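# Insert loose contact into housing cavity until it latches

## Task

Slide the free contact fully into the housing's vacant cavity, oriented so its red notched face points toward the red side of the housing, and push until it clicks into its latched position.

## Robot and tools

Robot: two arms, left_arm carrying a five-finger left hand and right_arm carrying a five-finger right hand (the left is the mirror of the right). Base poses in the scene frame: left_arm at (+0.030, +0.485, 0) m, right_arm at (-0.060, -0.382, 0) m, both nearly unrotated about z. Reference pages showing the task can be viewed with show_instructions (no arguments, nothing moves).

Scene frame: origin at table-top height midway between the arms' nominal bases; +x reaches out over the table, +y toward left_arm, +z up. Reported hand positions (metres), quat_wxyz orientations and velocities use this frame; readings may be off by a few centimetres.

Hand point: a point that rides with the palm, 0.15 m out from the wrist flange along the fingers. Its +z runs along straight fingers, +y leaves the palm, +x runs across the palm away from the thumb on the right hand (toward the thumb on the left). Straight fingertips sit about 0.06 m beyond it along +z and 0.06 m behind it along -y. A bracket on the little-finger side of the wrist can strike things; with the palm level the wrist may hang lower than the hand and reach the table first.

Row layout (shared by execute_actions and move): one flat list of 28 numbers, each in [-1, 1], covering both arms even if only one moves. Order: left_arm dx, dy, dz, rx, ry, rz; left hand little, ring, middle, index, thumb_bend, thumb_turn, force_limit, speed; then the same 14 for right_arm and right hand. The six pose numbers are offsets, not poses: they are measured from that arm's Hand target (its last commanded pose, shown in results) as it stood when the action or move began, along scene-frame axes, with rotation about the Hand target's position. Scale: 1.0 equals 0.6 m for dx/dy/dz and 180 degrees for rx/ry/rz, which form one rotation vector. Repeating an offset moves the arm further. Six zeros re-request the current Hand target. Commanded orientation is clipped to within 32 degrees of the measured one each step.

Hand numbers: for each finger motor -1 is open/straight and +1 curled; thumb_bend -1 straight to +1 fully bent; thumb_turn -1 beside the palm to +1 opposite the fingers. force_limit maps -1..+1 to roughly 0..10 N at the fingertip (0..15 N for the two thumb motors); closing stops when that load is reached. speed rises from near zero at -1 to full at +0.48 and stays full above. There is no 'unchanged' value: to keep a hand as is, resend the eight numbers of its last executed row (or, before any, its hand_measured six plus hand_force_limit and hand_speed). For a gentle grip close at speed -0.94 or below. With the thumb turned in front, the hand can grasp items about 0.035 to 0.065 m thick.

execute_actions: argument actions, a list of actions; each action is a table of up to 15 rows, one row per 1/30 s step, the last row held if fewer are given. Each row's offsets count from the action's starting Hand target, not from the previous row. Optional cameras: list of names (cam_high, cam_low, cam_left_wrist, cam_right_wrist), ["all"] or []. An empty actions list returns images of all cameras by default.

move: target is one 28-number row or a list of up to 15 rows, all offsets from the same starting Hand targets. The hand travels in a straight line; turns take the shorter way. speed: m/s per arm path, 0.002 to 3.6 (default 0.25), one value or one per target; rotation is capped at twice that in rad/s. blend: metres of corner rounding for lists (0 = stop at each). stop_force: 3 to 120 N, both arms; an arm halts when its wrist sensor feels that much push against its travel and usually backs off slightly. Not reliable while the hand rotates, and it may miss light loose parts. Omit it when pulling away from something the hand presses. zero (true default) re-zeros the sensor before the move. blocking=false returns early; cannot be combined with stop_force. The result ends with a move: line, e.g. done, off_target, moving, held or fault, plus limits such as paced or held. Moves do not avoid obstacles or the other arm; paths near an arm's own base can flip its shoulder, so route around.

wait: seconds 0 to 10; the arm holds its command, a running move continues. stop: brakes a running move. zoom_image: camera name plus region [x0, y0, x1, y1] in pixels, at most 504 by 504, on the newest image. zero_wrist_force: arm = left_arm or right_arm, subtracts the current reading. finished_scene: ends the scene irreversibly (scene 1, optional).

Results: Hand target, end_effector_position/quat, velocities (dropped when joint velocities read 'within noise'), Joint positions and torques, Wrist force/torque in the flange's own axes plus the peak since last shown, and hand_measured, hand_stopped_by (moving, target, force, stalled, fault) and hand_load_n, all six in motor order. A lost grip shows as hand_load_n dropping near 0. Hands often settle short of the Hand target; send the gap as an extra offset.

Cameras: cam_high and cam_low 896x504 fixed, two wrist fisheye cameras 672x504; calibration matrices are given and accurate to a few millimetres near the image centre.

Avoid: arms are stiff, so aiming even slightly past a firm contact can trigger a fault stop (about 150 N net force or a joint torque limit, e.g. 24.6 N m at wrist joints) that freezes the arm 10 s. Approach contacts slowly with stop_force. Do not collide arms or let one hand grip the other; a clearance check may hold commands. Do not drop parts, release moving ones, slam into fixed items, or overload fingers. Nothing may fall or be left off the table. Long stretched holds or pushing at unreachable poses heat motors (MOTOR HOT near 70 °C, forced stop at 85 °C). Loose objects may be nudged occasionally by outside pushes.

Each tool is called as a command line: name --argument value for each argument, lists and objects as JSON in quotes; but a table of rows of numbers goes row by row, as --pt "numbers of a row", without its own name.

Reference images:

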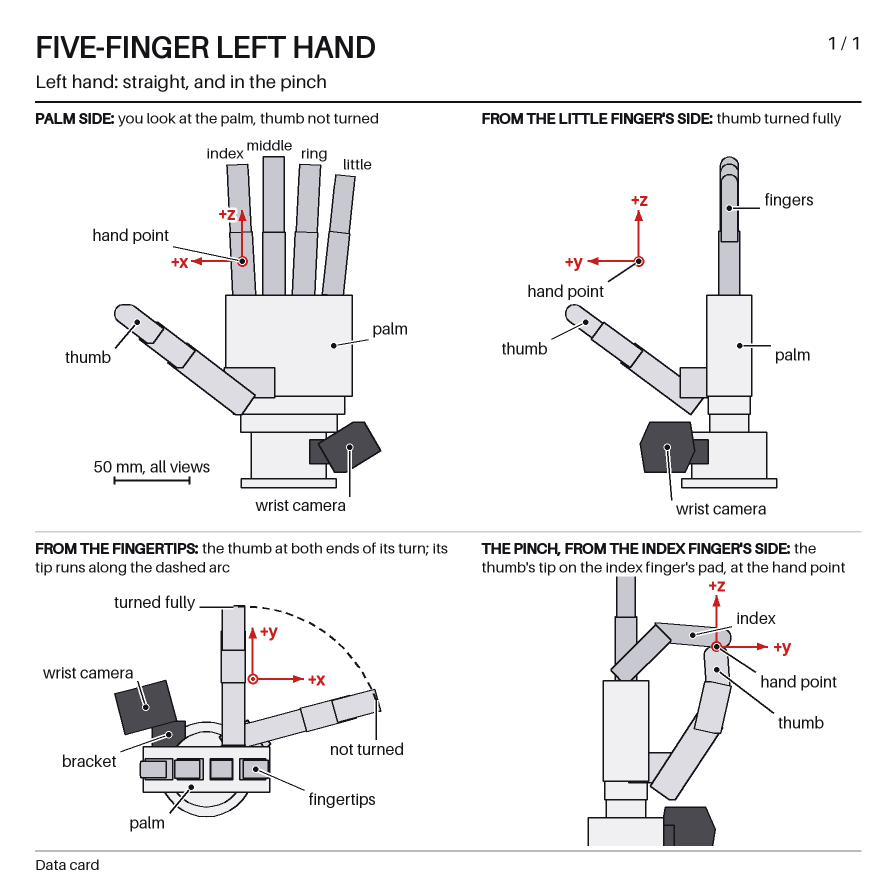

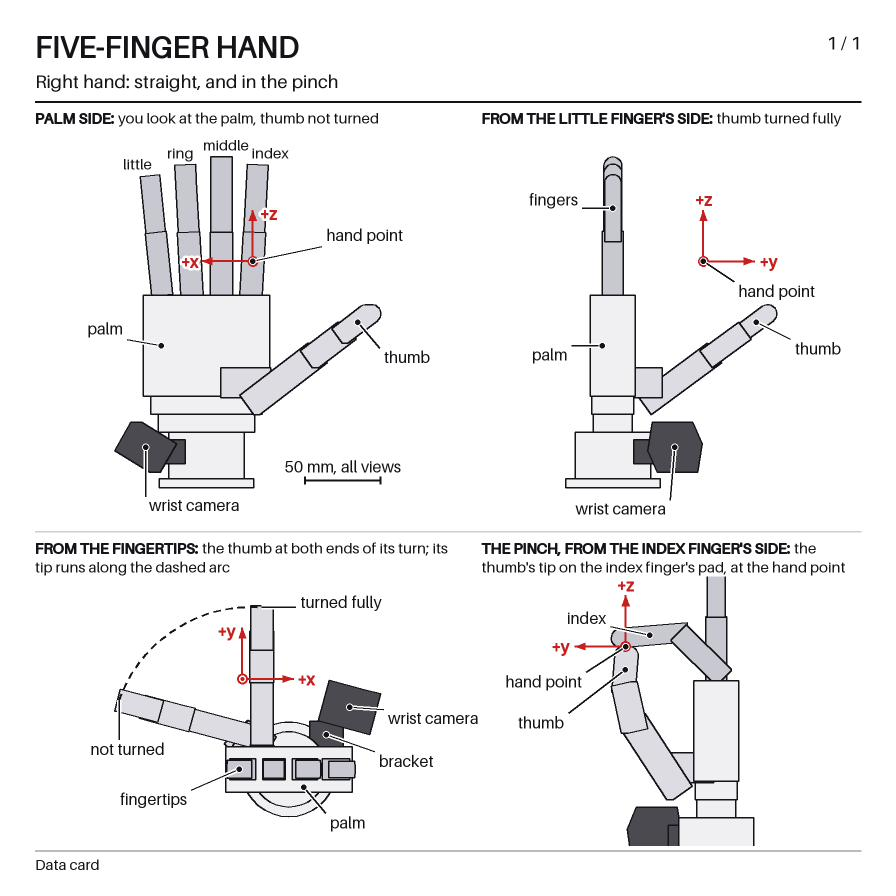

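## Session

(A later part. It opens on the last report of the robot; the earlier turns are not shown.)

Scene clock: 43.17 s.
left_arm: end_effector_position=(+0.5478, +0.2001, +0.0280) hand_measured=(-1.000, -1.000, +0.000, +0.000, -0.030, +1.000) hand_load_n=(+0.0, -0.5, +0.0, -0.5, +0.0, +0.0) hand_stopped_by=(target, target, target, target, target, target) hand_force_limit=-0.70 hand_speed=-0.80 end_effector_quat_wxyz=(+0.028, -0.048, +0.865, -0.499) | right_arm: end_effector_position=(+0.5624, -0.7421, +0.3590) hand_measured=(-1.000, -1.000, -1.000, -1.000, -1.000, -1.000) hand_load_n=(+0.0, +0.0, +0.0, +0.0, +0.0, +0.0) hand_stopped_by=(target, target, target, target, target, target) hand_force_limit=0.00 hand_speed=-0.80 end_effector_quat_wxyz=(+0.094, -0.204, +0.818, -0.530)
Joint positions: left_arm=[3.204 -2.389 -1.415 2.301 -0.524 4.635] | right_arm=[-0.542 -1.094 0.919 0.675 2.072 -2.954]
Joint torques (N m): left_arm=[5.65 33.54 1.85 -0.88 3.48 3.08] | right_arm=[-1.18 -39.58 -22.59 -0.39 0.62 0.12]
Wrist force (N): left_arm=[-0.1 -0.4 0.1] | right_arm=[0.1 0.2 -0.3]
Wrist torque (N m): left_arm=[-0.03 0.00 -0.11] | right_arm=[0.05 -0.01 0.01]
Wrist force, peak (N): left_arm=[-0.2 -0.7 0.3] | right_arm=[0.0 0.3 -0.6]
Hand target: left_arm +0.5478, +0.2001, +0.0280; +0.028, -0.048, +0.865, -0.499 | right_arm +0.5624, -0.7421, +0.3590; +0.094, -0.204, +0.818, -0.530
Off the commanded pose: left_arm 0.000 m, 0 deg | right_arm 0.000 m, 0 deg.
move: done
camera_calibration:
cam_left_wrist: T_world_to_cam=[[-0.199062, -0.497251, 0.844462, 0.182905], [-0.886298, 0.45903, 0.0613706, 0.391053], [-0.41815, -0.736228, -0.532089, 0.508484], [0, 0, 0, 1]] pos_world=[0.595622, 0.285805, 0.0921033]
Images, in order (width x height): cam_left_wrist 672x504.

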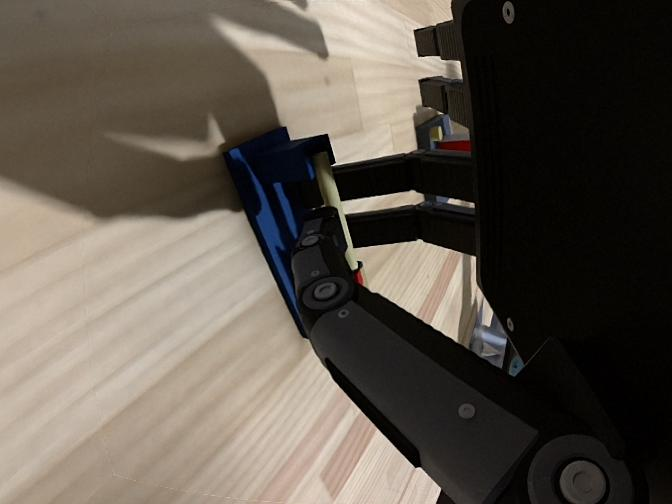

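move --target '[0, 0, 0, 0, 0, 0, -1, -1, 0.0, 0.0, 0.06, 1, -0.7, -0.85, 0, 0, 0, 0, 0, 0, -1, -1, -1, -1, -1, -1, 0.0, -0.8]' --cameras '["cam_left_wrist"]'

zoom_image --camera "cam_left_wrist" --region '[230, 130, 400, 300]'

Scene clock: 44.33 s.
left_arm: end_effector_position=(+0.5478, +0.2001, +0.0280) hand_measured=(-1.000, -1.000, +0.000, +0.000, +0.060, +1.000) hand_load_n=(+0.0, +0.0, +0.0, +0.0, +0.0, +0.0) hand_stopped_by=(target, target, target, target, target, target) hand_force_limit=-0.70 hand_speed=-0.85 end_effector_quat_wxyz=(+0.028, -0.048, +0.865, -0.499) | right_arm: end_effector_position=(+0.5624, -0.7421, +0.3590) hand_measured=(-1.000, -1.000, -1.000, -1.000, -1.000, -1.000) hand_load_n=(+0.0, +0.0, +0.0, +0.5, +0.0, -0.5) hand_stopped_by=(target, target, target, target, target, target) hand_force_limit=0.00 hand_speed=-0.80 end_effector_quat_wxyz=(+0.094, -0.204, +0.818, -0.530)
Joint positions: left_arm=[3.204 -2.389 -1.415 2.301 -0.524 4.635] | right_arm=[-0.542 -1.094 0.919 0.675 2.072 -2.954]
Joint torques (N m): left_arm=[6.53 33.7 1.04 -0.89 3.35 2.95] | right_arm=[-1.61 -39.44 -22.6 -0.42 0.59 -0.06]
Wrist force (N): left_arm=[-0.3 -0.4 0.2] | right_arm=[0.1 0.2 -0.1]
Wrist torque (N m): left_arm=[-0.03 0.04 -0.12] | right_arm=[0.05 -0.02 0.02]
Wrist force, peak (N): left_arm=[-0.1 -0.7 0.2] | right_arm=[0.1 0.5 -0.1]
Hand target: left_arm +0.5478, +0.2001, +0.0280; +0.028, -0.048, +0.865, -0.499 | right_arm +0.5624, -0.7421, +0.3590; +0.094, -0.204, +0.818, -0.530
Off the commanded pose: left_arm 0.000 m, 0 deg | right_arm 0.000 m, 0 deg.
move: done
camera_calibration:
cam_left_wrist: T_world_to_cam=[[-0.199062, -0.497251, 0.844462, 0.182905], [-0.886298, 0.45903, 0.0613706, 0.391053], [-0.41815, -0.736228, -0.532089, 0.508484], [0, 0, 0, 1]] pos_world=[0.595622, 0.285805, 0.0921033]
Images, in order (width x height): cam_left_wrist 672x504.

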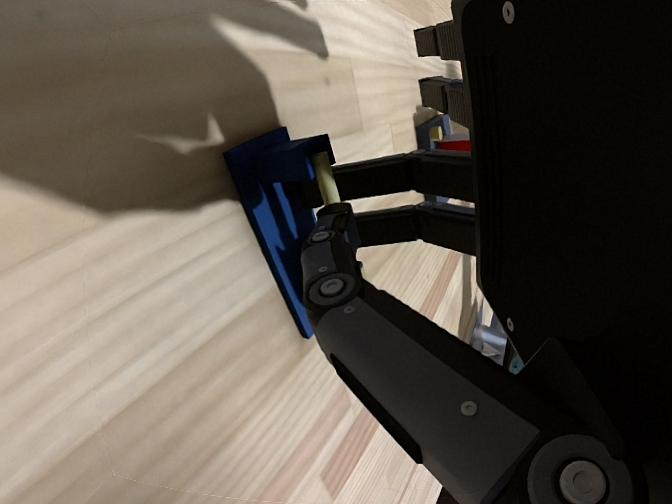

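Scaled by 2.965 from the camera's 672x504 image, which has a finer 960x720 frame.

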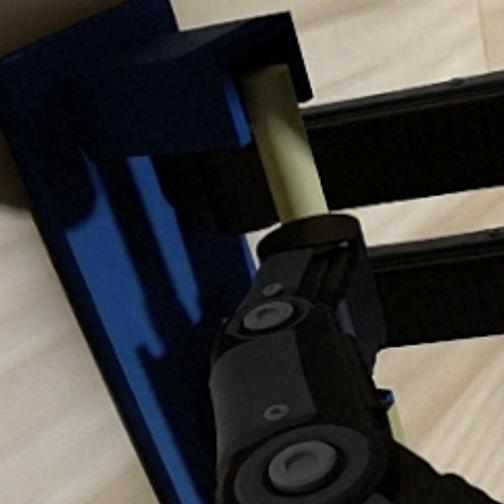

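move --target '[0, 0, 0, 0, 0, 0, -1, -1, 0.4, 0.4, 0.06, 1, -0.4, -0.92, 0, 0, 0, 0, 0, 0, -1, -1, -1, -1, -1, -1, 0.0, -0.8]' --cameras '["cam_left_wrist", "cam_low"]'

zoom_image --camera "cam_left_wrist" --region '[230, 130, 400, 300]'

zoom_image --camera "cam_low" --region '[460, 240, 530, 300]'

Scene clock: 45.40 s.
left_arm: end_effector_position=(+0.5478, +0.2001, +0.0280) hand_measured=(-1.000, -1.000, +0.118, +0.124, +0.060, +1.000) hand_load_n=(-0.5, +0.0, +3.5, +6.0, +1.5, +0.0) hand_stopped_by=(target, target, force, force, target, target) hand_force_limit=-0.40 hand_speed=-0.92 end_effector_quat_wxyz=(+0.028, -0.048, +0.865, -0.499) | right_arm: end_effector_position=(+0.5624, -0.7421, +0.3590) hand_measured=(-1.000, -1.000, -1.000, -1.000, -1.000, -1.000) hand_load_n=(+0.0, +0.0, +0.0, +0.0, +0.0, +0.0) hand_stopped_by=(target, target, target, target, target, target) hand_force_limit=0.00 hand_speed=-0.80 end_effector_quat_wxyz=(+0.094, -0.204, +0.818, -0.530)
Joint positions: left_arm=[3.204 -2.389 -1.415 2.301 -0.524 4.635] | right_arm=[-0.542 -1.094 0.919 0.675 2.072 -2.954]
Joint torques (N m): left_arm=[7.23 34.38 0.16 -0.98 3.37 2.93] | right_arm=[-0.95 -39.46 -22.29 -0.31 0.55 -0.04]
Wrist force (N): left_arm=[-0.1 -0.7 1.6] | right_arm=[0.1 -0.2 -0.2]
Wrist torque (N m): left_arm=[-0.05 -0.05 -0.11] | right_arm=[-0.01 -0.01 0.00]
Wrist force, peak (N): left_arm=[-0.2 -1.0 1.7] | right_arm=[0.2 0.4 -0.2]
Hand target: left_arm +0.5478, +0.2001, +0.0280; +0.028, -0.048, +0.865, -0.499 | right_arm +0.5624, -0.7421, +0.3590; +0.094, -0.204, +0.818, -0.530
Off the commanded pose: left_arm 0.000 m, 0 deg | right_arm 0.000 m, 0 deg.
move: done
camera_calibration:
cam_left_wrist: T_world_to_cam=[[-0.199062, -0.497251, 0.844462, 0.182905], [-0.886298, 0.45903, 0.0613706, 0.391053], [-0.41815, -0.736228, -0.532089, 0.508484], [0, 0, 0, 1]] pos_world=[0.595622, 0.285805, 0.0921033]
Images, in order (width x height): cam_low 896x504, cam_left_wrist 672x504.

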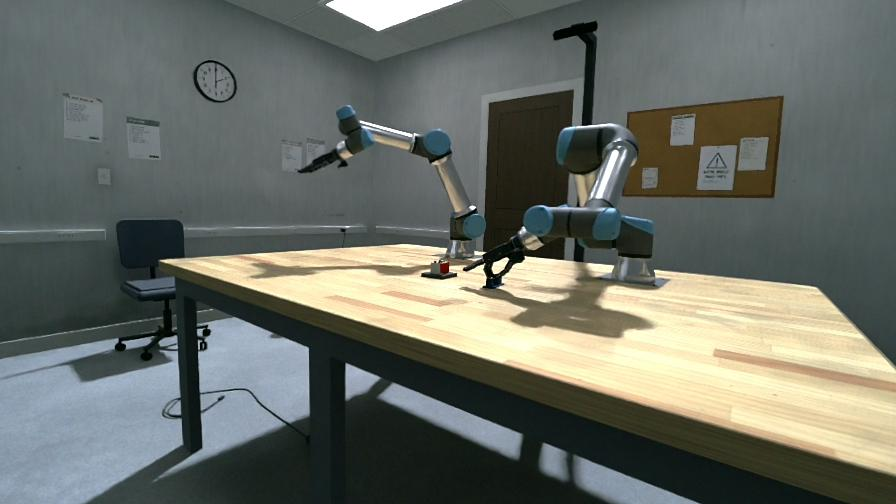

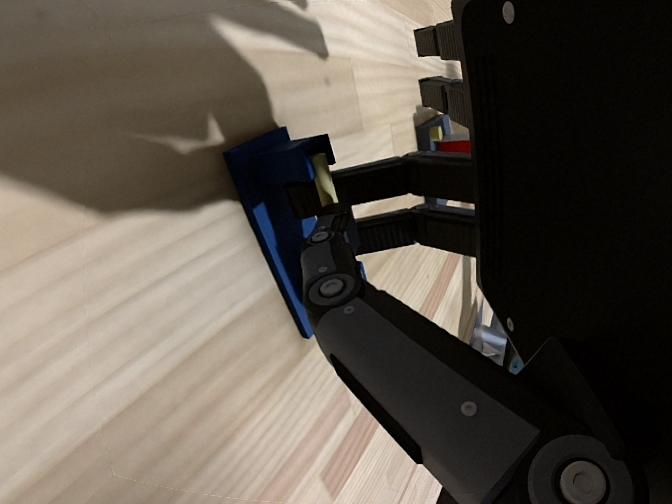

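Scaled by 2.965 from the camera's 672x504 image, which has a finer 960x720 frame.

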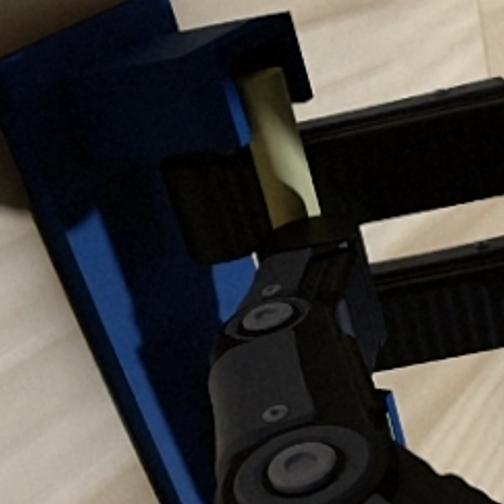

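Scaled by 7.200 from the camera's 896x504 image, which has a finer 1280x720 frame.

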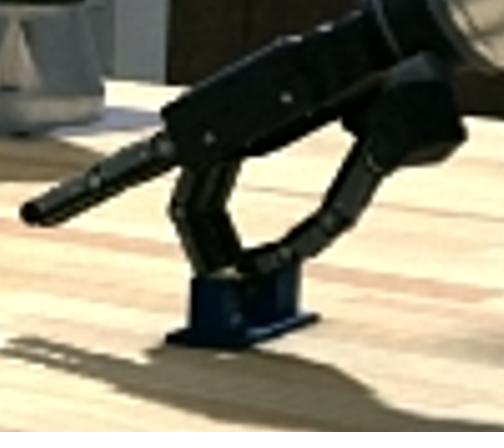

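move --target '[0, 0, 0, 0, 0, 0, -1, -1, 0.42, 0.42, 0.06, 1, 0.6, -0.94, 0, 0, 0, 0, 0, 0, -1, -1, -1, -1, -1, -1, 0.0, -0.8]' --cameras '["cam_left_wrist"]'

Scene clock: 46.10 s.
left_arm: end_effector_position=(+0.5478, +0.2001, +0.0280) hand_measured=(-1.000, -1.000, +0.132, +0.134, +0.060, +1.000) hand_load_n=(+0.0, +0.0, +10.0, +9.0, +2.0, +0.0) hand_stopped_by=(target, target, force, force, target, target) hand_force_limit=0.60 hand_speed=-0.94 end_effector_quat_wxyz=(+0.028, -0.048, +0.865, -0.499) | right_arm: end_effector_position=(+0.5624, -0.7421, +0.3590) hand_measured=(-1.000, -1.000, -1.000, -1.000, -1.000, -1.000) hand_load_n=(+0.0, +0.0, +0.0, +0.0, +0.0, +0.0) hand_stopped_by=(target, target, target, target, target, target) hand_force_limit=0.00 hand_speed=-0.80 end_effector_quat_wxyz=(+0.094, -0.204, +0.818, -0.530)
Joint positions: left_arm=[3.204 -2.389 -1.415 2.301 -0.524 4.635] | right_arm=[-0.542 -1.094 0.919 0.675 2.072 -2.954]
Joint torques (N m): left_arm=[6.94 35.05 1.62 -1.3 3.01 2.62] | right_arm=[-1.08 -39.45 -22.31 -0.23 0.6 -0.07]
Wrist force (N): left_arm=[-0.6 -1.0 2.0] | right_arm=[0.3 0.0 -0.3]
Wrist torque (N m): left_arm=[-0.06 -0.06 -0.12] | right_arm=[0.02 -0.04 0.02]
Wrist force, peak (N): left_arm=[-0.6 -0.9 2.5] | right_arm=[-0.1 0.4 -0.4]
Hand target: left_arm +0.5478, +0.2001, +0.0280; +0.028, -0.048, +0.865, -0.499 | right_arm +0.5624, -0.7421, +0.3590; +0.094, -0.204, +0.818, -0.530
Off the commanded pose: left_arm 0.000 m, 0 deg | right_arm 0.000 m, 0 deg.
move: done
camera_calibration:
cam_left_wrist: T_world_to_cam=[[-0.199136, -0.497214, 0.844466, 0.182938], [-0.886281, 0.459073, 0.0613014, 0.391037], [-0.418152, -0.736227, -0.532089, 0.508485], [0, 0, 0, 1]] pos_world=[0.595622, 0.285805, 0.0921032]
Images, in order (width x height): cam_left_wrist 672x504.

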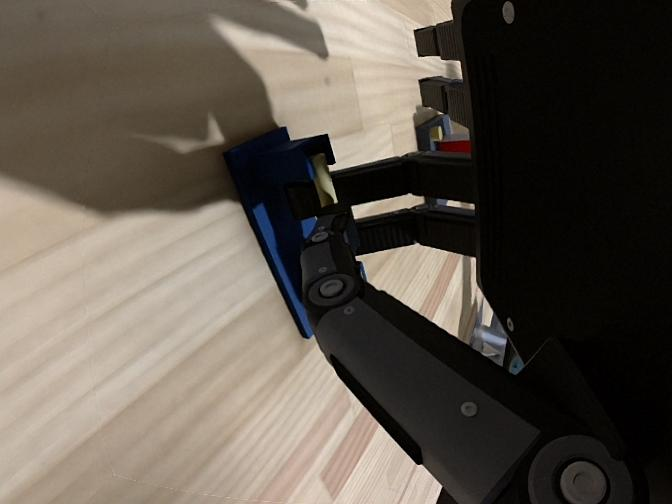

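move --pt "0 0 0.06 0 0 0 -1 -1 0.42 0.42 0.06 1 0.6 -0.94 0 0 0 0 0 0 -1 -1 -1 -1 -1 -1 0.0 -0.8" --pt "0 0 0.25 0 0 0 -1 -1 0.42 0.42 0.06 1 0.6 -0.94 0 0 0 0 0 0 -1 -1 -1 -1 -1 -1 0.0 -0.8" --speed '[0.04, 0.12]' --blend 0.01 --cameras '["cam_left_wrist", "cam_high", "cam_low"]'

zoom_image --camera "cam_left_wrist" --region '[200, 100, 430, 330]'

zoom_image --camera "cam_low" --region '[440, 200, 540, 300]'

Scene clock: 48.90 s.
left_arm: end_effector_position=(+0.5478, +0.2001, +0.1779) hand_measured=(-1.000, -1.000, +0.132, +0.134, +0.060, +1.000) hand_load_n=(+0.0, +0.0, +11.0, +6.5, +2.5, -0.5) hand_stopped_by=(target, target, force, force, target, target) hand_force_limit=0.60 hand_speed=-0.94 end_effector_quat_wxyz=(+0.028, -0.048, +0.865, -0.499) | right_arm: end_effector_position=(+0.5624, -0.7421, +0.3590) hand_measured=(-1.000, -1.000, -1.000, -1.000, -1.000, -1.000) hand_load_n=(+0.0, +0.0, +0.0, +0.0, +0.0, +0.0) hand_stopped_by=(target, target, target, target, target, target) hand_force_limit=0.00 hand_speed=-0.80 end_effector_quat_wxyz=(+0.094, -0.204, +0.818, -0.530)
Joint positions: left_arm=[3.204 -2.21 -1.301 2.008 -0.524 4.635] | right_arm=[-0.542 -1.094 0.919 0.675 2.072 -2.954]
Joint torques (N m): left_arm=[7.12 58.25 30.53 -4.13 0.35 2.86] | right_arm=[-0.87 -39.5 -22.12 -0.37 0.59 0.1]
Wrist force (N): left_arm=[0.3 -0.2 0.0] | right_arm=[0.0 0.1 0.0]
Wrist torque (N m): left_arm=[-0.02 -0.05 -0.09] | right_arm=[0.02 -0.01 0.01]
Wrist force, peak (N): left_arm=[-0.6 -0.7 2.4] | right_arm=[0.0 0.5 -0.3]
Hand target: left_arm +0.5478, +0.2001, +0.1780; +0.028, -0.048, +0.865, -0.499 | right_arm +0.5624, -0.7421, +0.3590; +0.094, -0.204, +0.818, -0.530
Off the commanded pose: left_arm 0.000 m, 0 deg | right_arm 0.000 m, 0 deg.
move: done
camera_calibration:
cam_left_wrist: T_world_to_cam=[[-0.199116, -0.497175, 0.844494, 0.0563227], [-0.8863, 0.45904, 0.0612761, 0.381875], [-0.418121, -0.736274, -0.532048, 0.58823], [0, 0, 0, 1]] pos_world=[0.595622, 0.285805, 0.242003]
Images, in order (width x height): cam_high 896x504, cam_low 896x504, cam_left_wrist 672x504.

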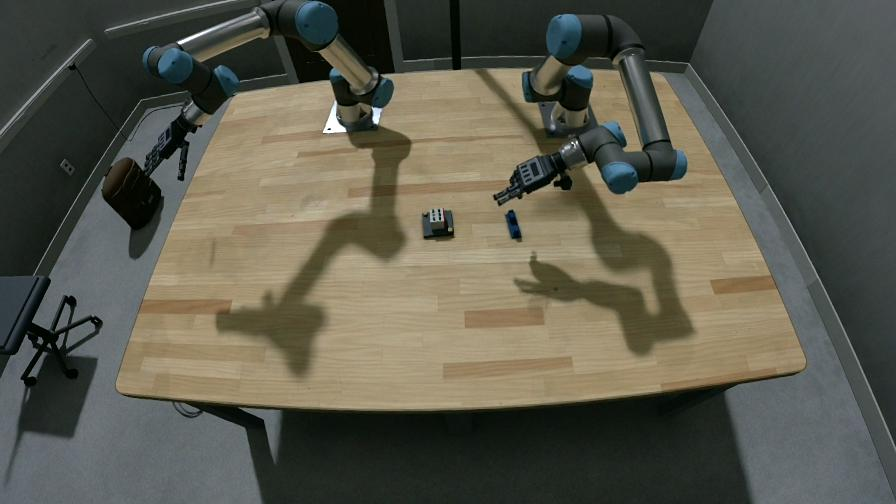

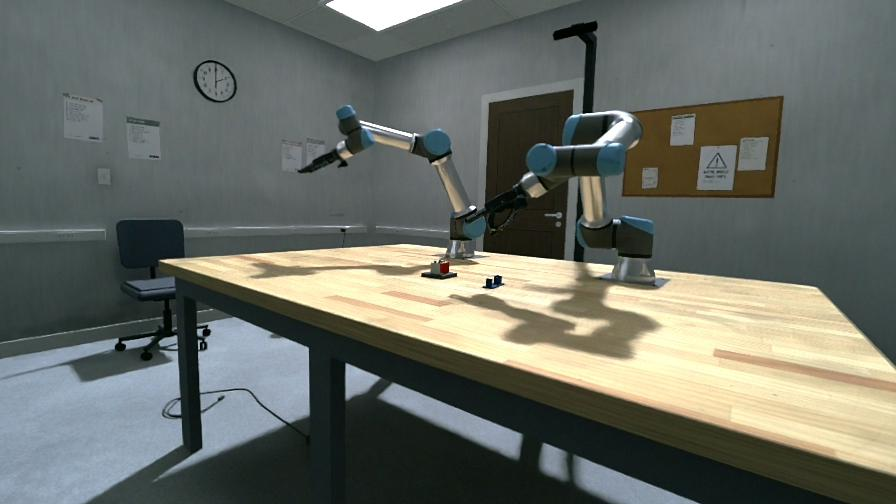

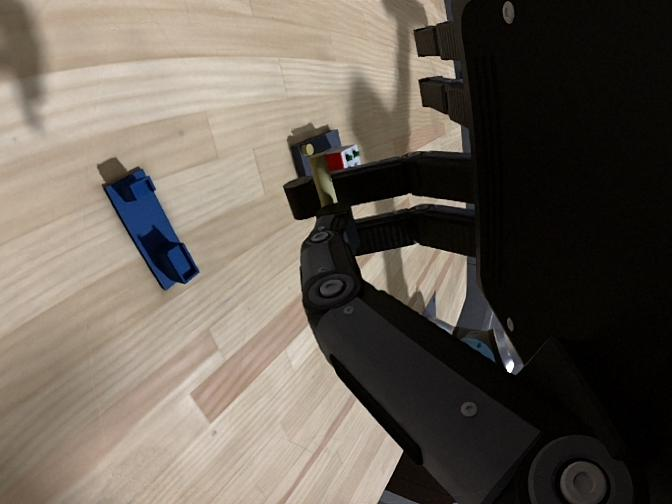

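Scaled by 2.191 from the camera's 672x504 image, which has a finer 960x720 frame.

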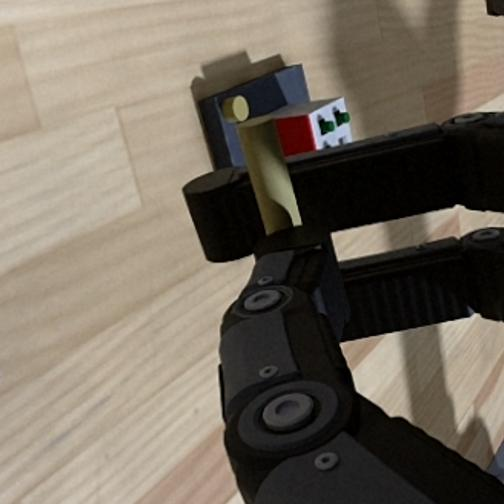

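Scaled by 5.040 from the camera's 896x504 image, which has a finer 1280x720 frame.

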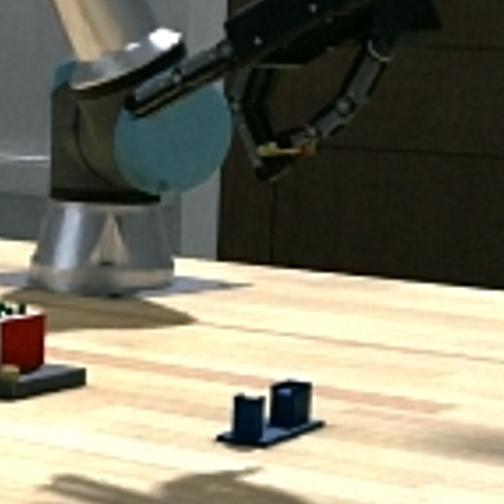

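move --target '[-0.0347, -0.4268, -0.0133, 0.0406, -0.4981, -0.0148, -1, -1, 0.42, 0.42, 0.06, 1, 0.6, -0.94, -0.36, 0.845, -0.375, -0.0209, -0.0895, 0.4182, -1, -1, -1, -1, -1, -1, 0.0, -0.8]' --speed 0.25 --cameras '["all"]'

Scene clock: 56.60 s.
left_arm: end_effector_position=(+0.5270, -0.0560, +0.1700) hand_measured=(-1.000, -1.000, +0.132, +0.134, +0.060, +1.000) hand_load_n=(+0.0, +0.0, +11.0, +6.5, +2.5, -0.5) hand_stopped_by=(target, target, force, force, target, target) hand_force_limit=0.60 hand_speed=-0.94 end_effector_quat_wxyz=(+0.621, +0.338, +0.621, -0.338) | right_arm: end_effector_position=(+0.3464, -0.2352, +0.1340) hand_measured=(-1.000, -1.000, -1.000, -1.000, -1.000, -1.000) hand_load_n=(+0.0, +0.0, +0.0, +0.0, +0.0, +0.0) hand_stopped_by=(target, target, target, target, target, target) hand_force_limit=0.00 hand_speed=-0.80 end_effector_quat_wxyz=(-0.496, +0.591, -0.488, +0.409)
Joint positions: left_arm=[2.551 -1.96 -1.89 3.849 -1.155 4.712] | right_arm=[-0.328 -1.961 2.56 -0.392 1.009 -3.252]
Joint torques (N m): left_arm=[-9.53 22.27 5.17 2.88 -1.73 3.05] | right_arm=[8.4 6.73 -6.79 -2.79 1.7 1.6]
Wrist force (N): left_arm=[-0.4 -0.5 -1.0] | right_arm=[0.5 0.0 -0.2]
Wrist torque (N m): left_arm=[-0.08 0.02 -0.31] | right_arm=[0.04 -0.08 -0.10]
Wrist force, peak (N): left_arm=[-0.4 -0.5 -1.0] | right_arm=[0.0 -0.7 0.5]
Hand target: left_arm +0.5270, -0.0560, +0.1700; +0.621, +0.338, +0.621, -0.338 | right_arm +0.3464, -0.2351, +0.1340; -0.496, +0.591, -0.488, +0.409
Off the commanded pose: left_arm 0.000 m, 0 deg | right_arm 0.000 m, 0 deg.
move: done
camera_calibration:
cam_left_wrist: T_world_to_cam=[[-0.819204, -0.515153, -0.252036, 0.443739], [-0.0908244, 0.550458, -0.829908, 0.218924], [0.566265, -0.656973, -0.497726, -0.133327], [0, 0, 0, 1]] pos_world=[0.458895, 0.0204927, 0.227165]
cam_right_wrist: T_world_to_cam=[[-0.123081, -0.304209, -0.944621, 0.0924416], [-0.68945, 0.710853, -0.139092, 0.427563], [0.713799, 0.634149, -0.29723, 0.0578986], [0, 0, 0, 1]] pos_world=[0.264833, -0.312529, 0.164002]

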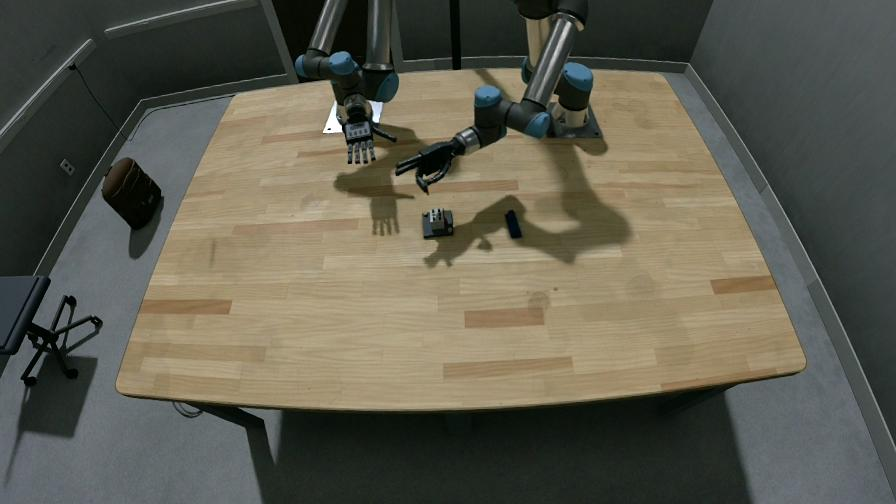

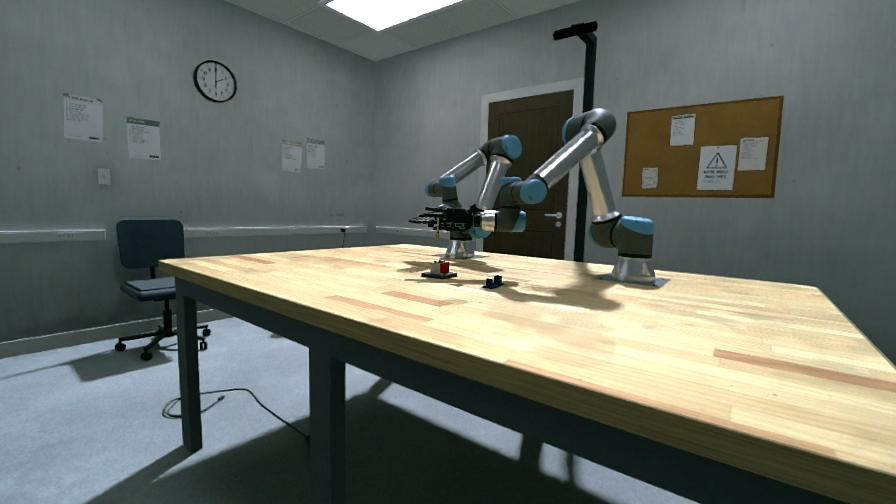

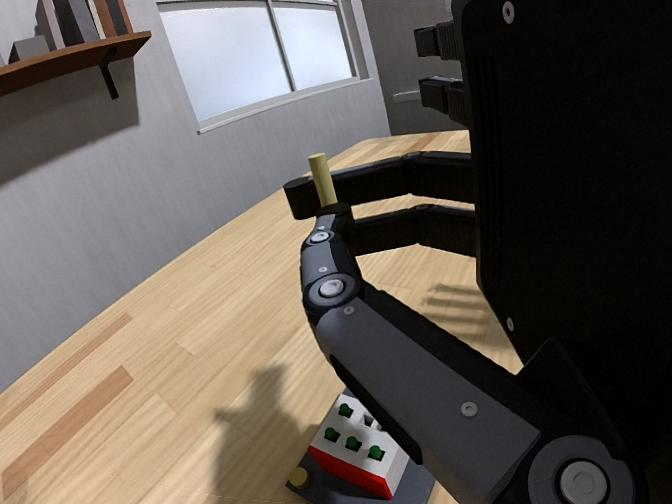

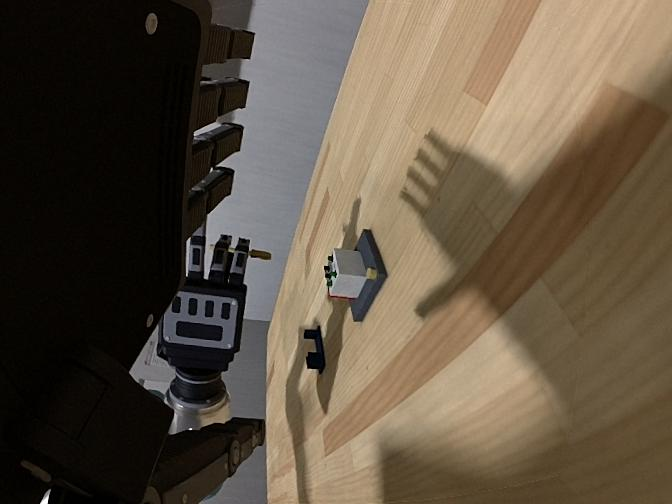

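zoom_image --camera "cam_right_wrist" --region '[180, 200, 400, 380]'

zoom_image --camera "cam_left_wrist" --region '[250, 350, 460, 504]'

zoom_image --camera "cam_low" --region '[400, 190, 510, 290]'

zoom_image --camera "cam_high" --region '[390, 140, 480, 250]'

Scaled by 2.291 from the camera's 672x504 image, which has a finer 960x720 frame.

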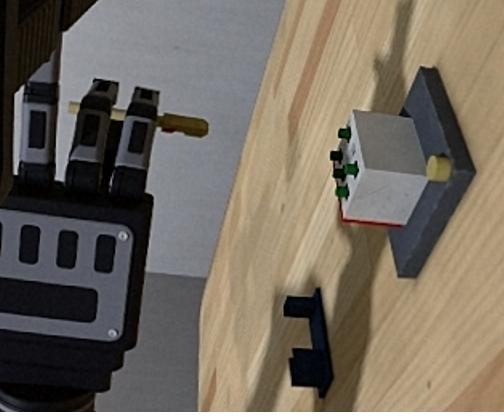

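Scaled by 2.400 from the camera's 672x504 image, which has a finer 960x720 frame.

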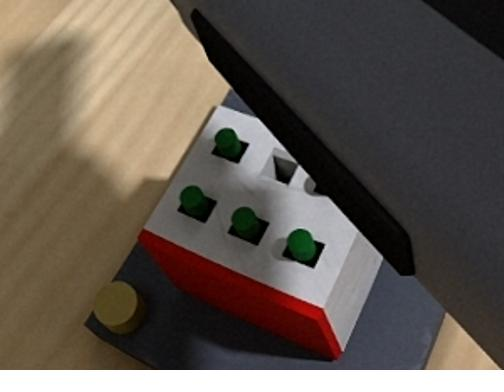

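Scaled by 4.582 from the camera's 896x504 image, which has a finer 1280x720 frame.

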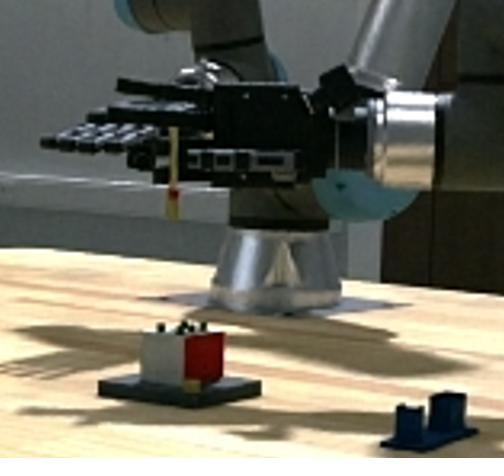

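Scaled by 4.582 from the camera's 896x504 image, which has a finer 1280x720 frame.

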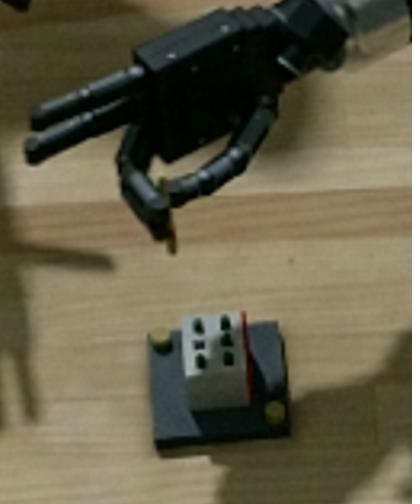

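move --target '[0.0133, 0.0208, -0.1093, 0, 0, 0, -1, -1, 0.42, 0.42, 0.06, 1, 0.6, -0.94, 0, 0, 0, 0, 0, 0, -1, -1, -1, -1, -1, -1, 0.0, -0.8]' --speed 0.1 --cameras '["all"]'

zoom_image --camera "cam_right_wrist" --region '[260, 200, 400, 320]'

zoom_image --camera "cam_left_wrist" --region '[260, 150, 500, 390]'

zoom_image --camera "cam_low" --region '[410, 220, 480, 290]'

zoom_image --camera "cam_high" --region '[400, 170, 470, 240]'

Scene clock: 59.80 s.
left_arm: end_effector_position=(+0.5350, -0.0435, +0.1045) hand_measured=(-1.000, -1.000, +0.132, +0.134, +0.060, +1.000) hand_load_n=(+0.0, +0.0, +11.0, +6.5, +2.5, -0.5) hand_stopped_by=(target, target, force, force, target, target) hand_force_limit=0.60 hand_speed=-0.94 end_effector_quat_wxyz=(+0.621, +0.338, +0.621, -0.338) | right_arm: end_effector_position=(+0.3464, -0.2351, +0.1340) hand_measured=(-1.000, -1.000, -1.000, -1.000, -1.000, -1.000) hand_load_n=(+0.0, +0.0, +0.0, +0.0, +0.0, -0.5) hand_stopped_by=(target, target, target, target, target, target) hand_force_limit=0.00 hand_speed=-0.80 end_effector_quat_wxyz=(-0.496, +0.591, -0.488, +0.409)
Joint positions: left_arm=[2.583 -2.069 -1.946 4.015 -1.123 4.712] | right_arm=[-0.328 -1.961 2.56 -0.393 1.009 -3.252]
Joint torques (N m): left_arm=[7.41 22.5 2.61 2.95 2.09 -2.7] | right_arm=[9.24 6.16 -8.02 -2.76 1.87 1.7]
Wrist force (N): left_arm=[-0.4 -0.3 -0.9] | right_arm=[0.4 -0.1 -0.3]
Wrist torque (N m): left_arm=[-0.05 0.02 -0.30] | right_arm=[0.03 -0.06 -0.10]
Wrist force, peak (N): left_arm=[-0.7 -0.4 -1.0] | right_arm=[0.6 -0.2 -0.5]
Hand target: left_arm +0.5350, -0.0435, +0.1044; +0.621, +0.338, +0.621, -0.338 | right_arm +0.3464, -0.2351, +0.1340; -0.496, +0.591, -0.488, +0.409
Off the commanded pose: left_arm 0.000 m, 0 deg | right_arm 0.000 m, 0 deg.
move: done
camera_calibration:
cam_left_wrist: T_world_to_cam=[[-0.81915, -0.515179, -0.252157, 0.440219], [-0.0907062, 0.550441, -0.829932, 0.15836], [0.566361, -0.656967, -0.497624, -0.162308], [0, 0, 0, 1]] pos_world=[0.466895, 0.0329927, 0.161664]
cam_right_wrist: T_world_to_cam=[[-0.122979, -0.30416, -0.94465, 0.0924347], [-0.689544, 0.710763, -0.139084, 0.427559], [0.713726, 0.634273, -0.297141, 0.0579417], [0, 0, 0, 1]] pos_world=[0.264834, -0.312529, 0.164002]

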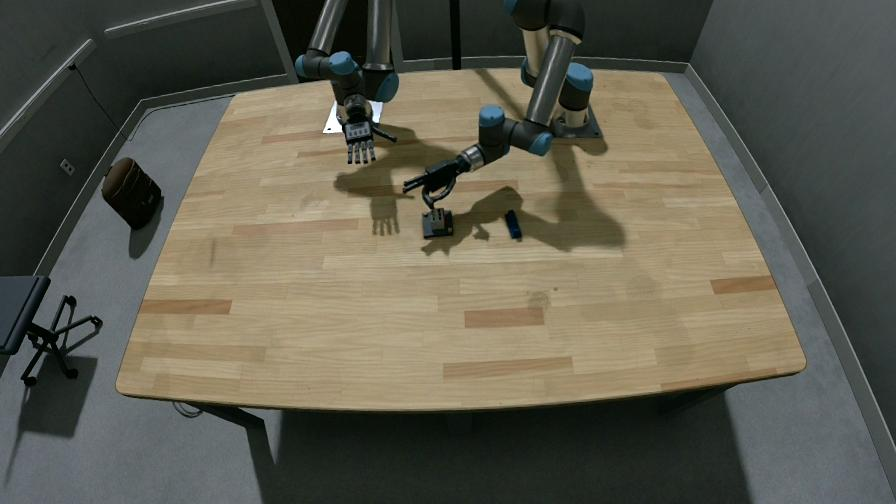

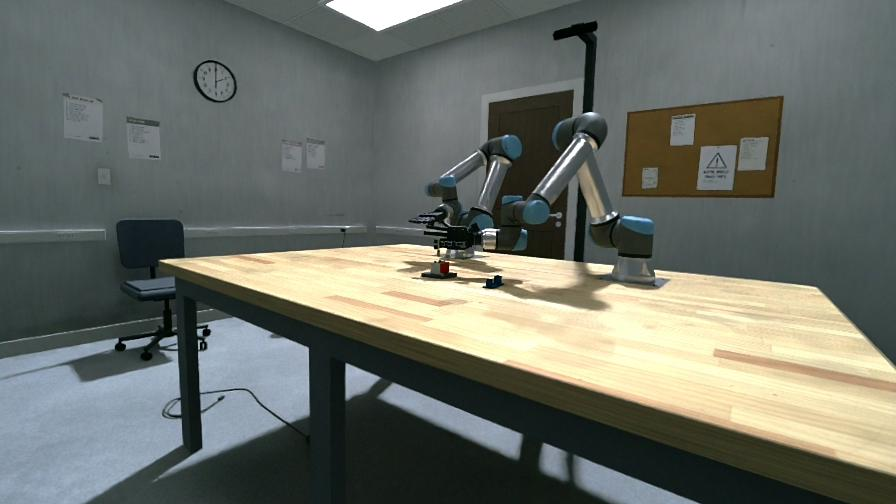

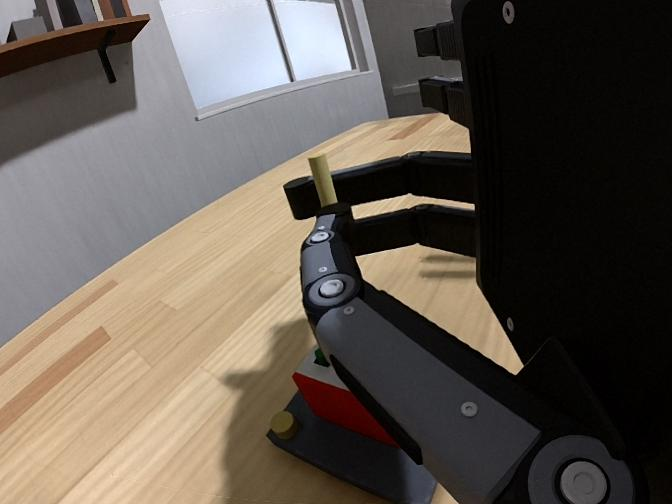

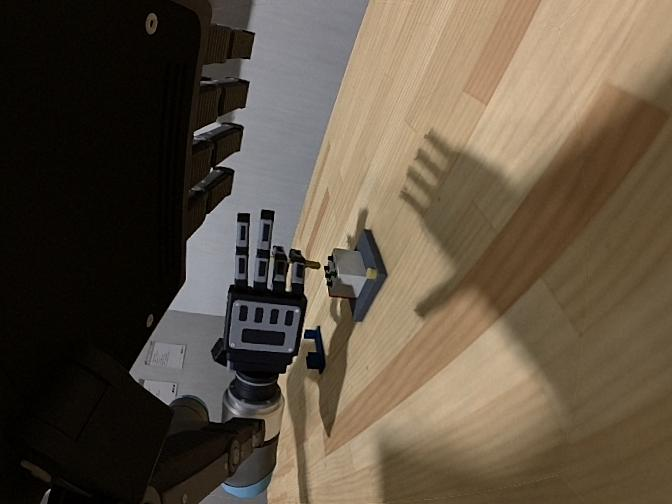

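Scaled by 3.600 from the camera's 672x504 image, which has a finer 960x720 frame.

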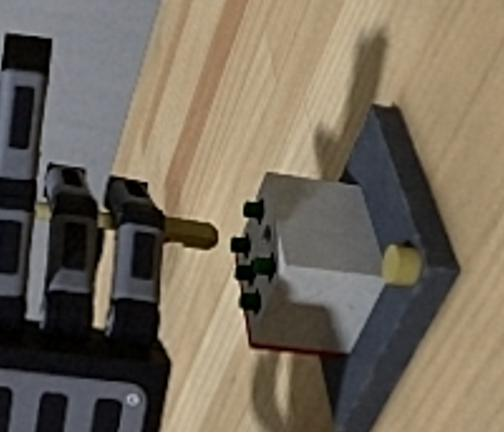

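Scaled by 2.100 from the camera's 672x504 image, which has a finer 960x720 frame.

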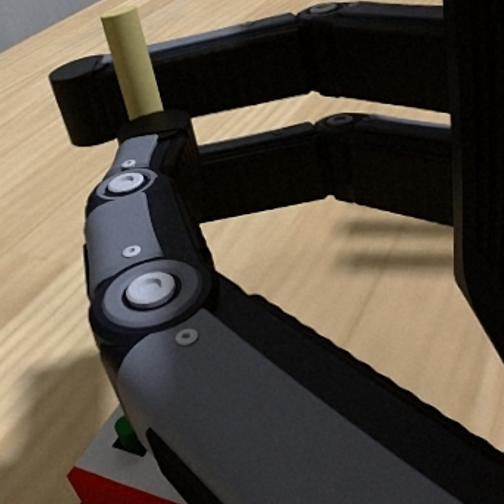

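Scaled by 7.200 from the camera's 896x504 image, which has a finer 1280x720 frame.

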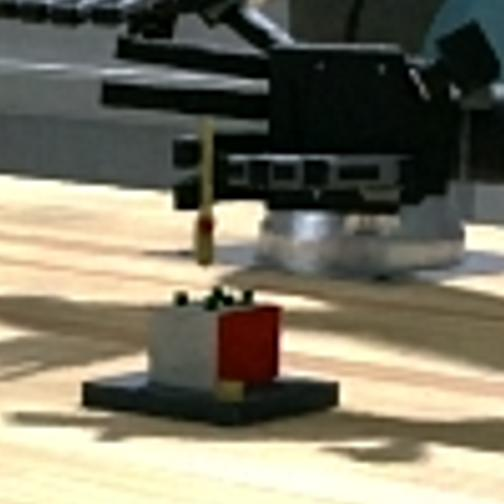

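Scaled by 7.200 from the camera's 896x504 image, which has a finer 1280x720 frame.

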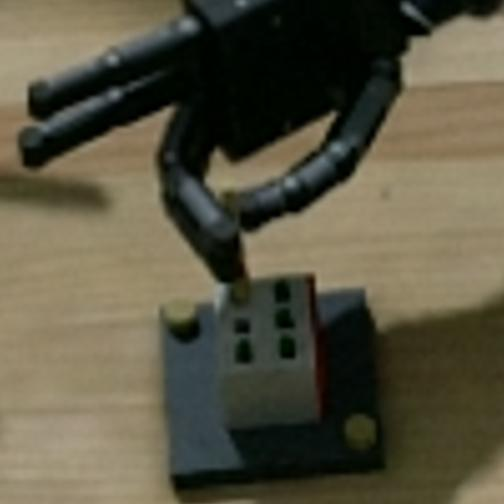

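zoom_image --camera "cam_right_wrist" --region '[270, 230, 380, 300]'

zoom_image --camera "cam_low" --region '[425, 230, 465, 280]'

zoom_image --camera "cam_high" --region '[420, 195, 455, 240]'

Scaled by 4.582 from the camera's 672x504 image, which has a finer 960x720 frame.

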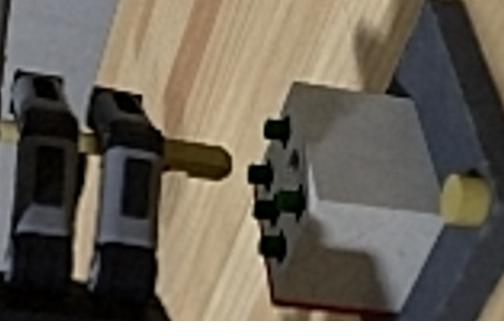

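Scaled by 10.080 from the camera's 896x504 image, which has a finer 1280x720 frame.

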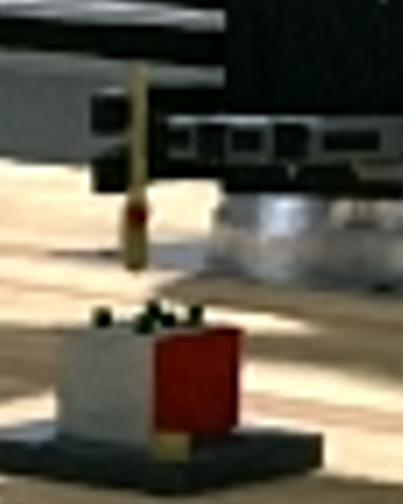

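Scaled by 11.200 from the camera's 896x504 image, which has a finer 1280x720 frame.

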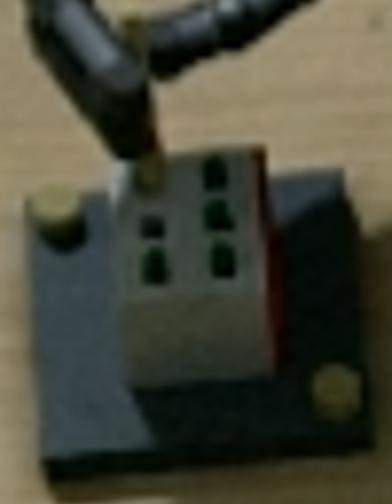

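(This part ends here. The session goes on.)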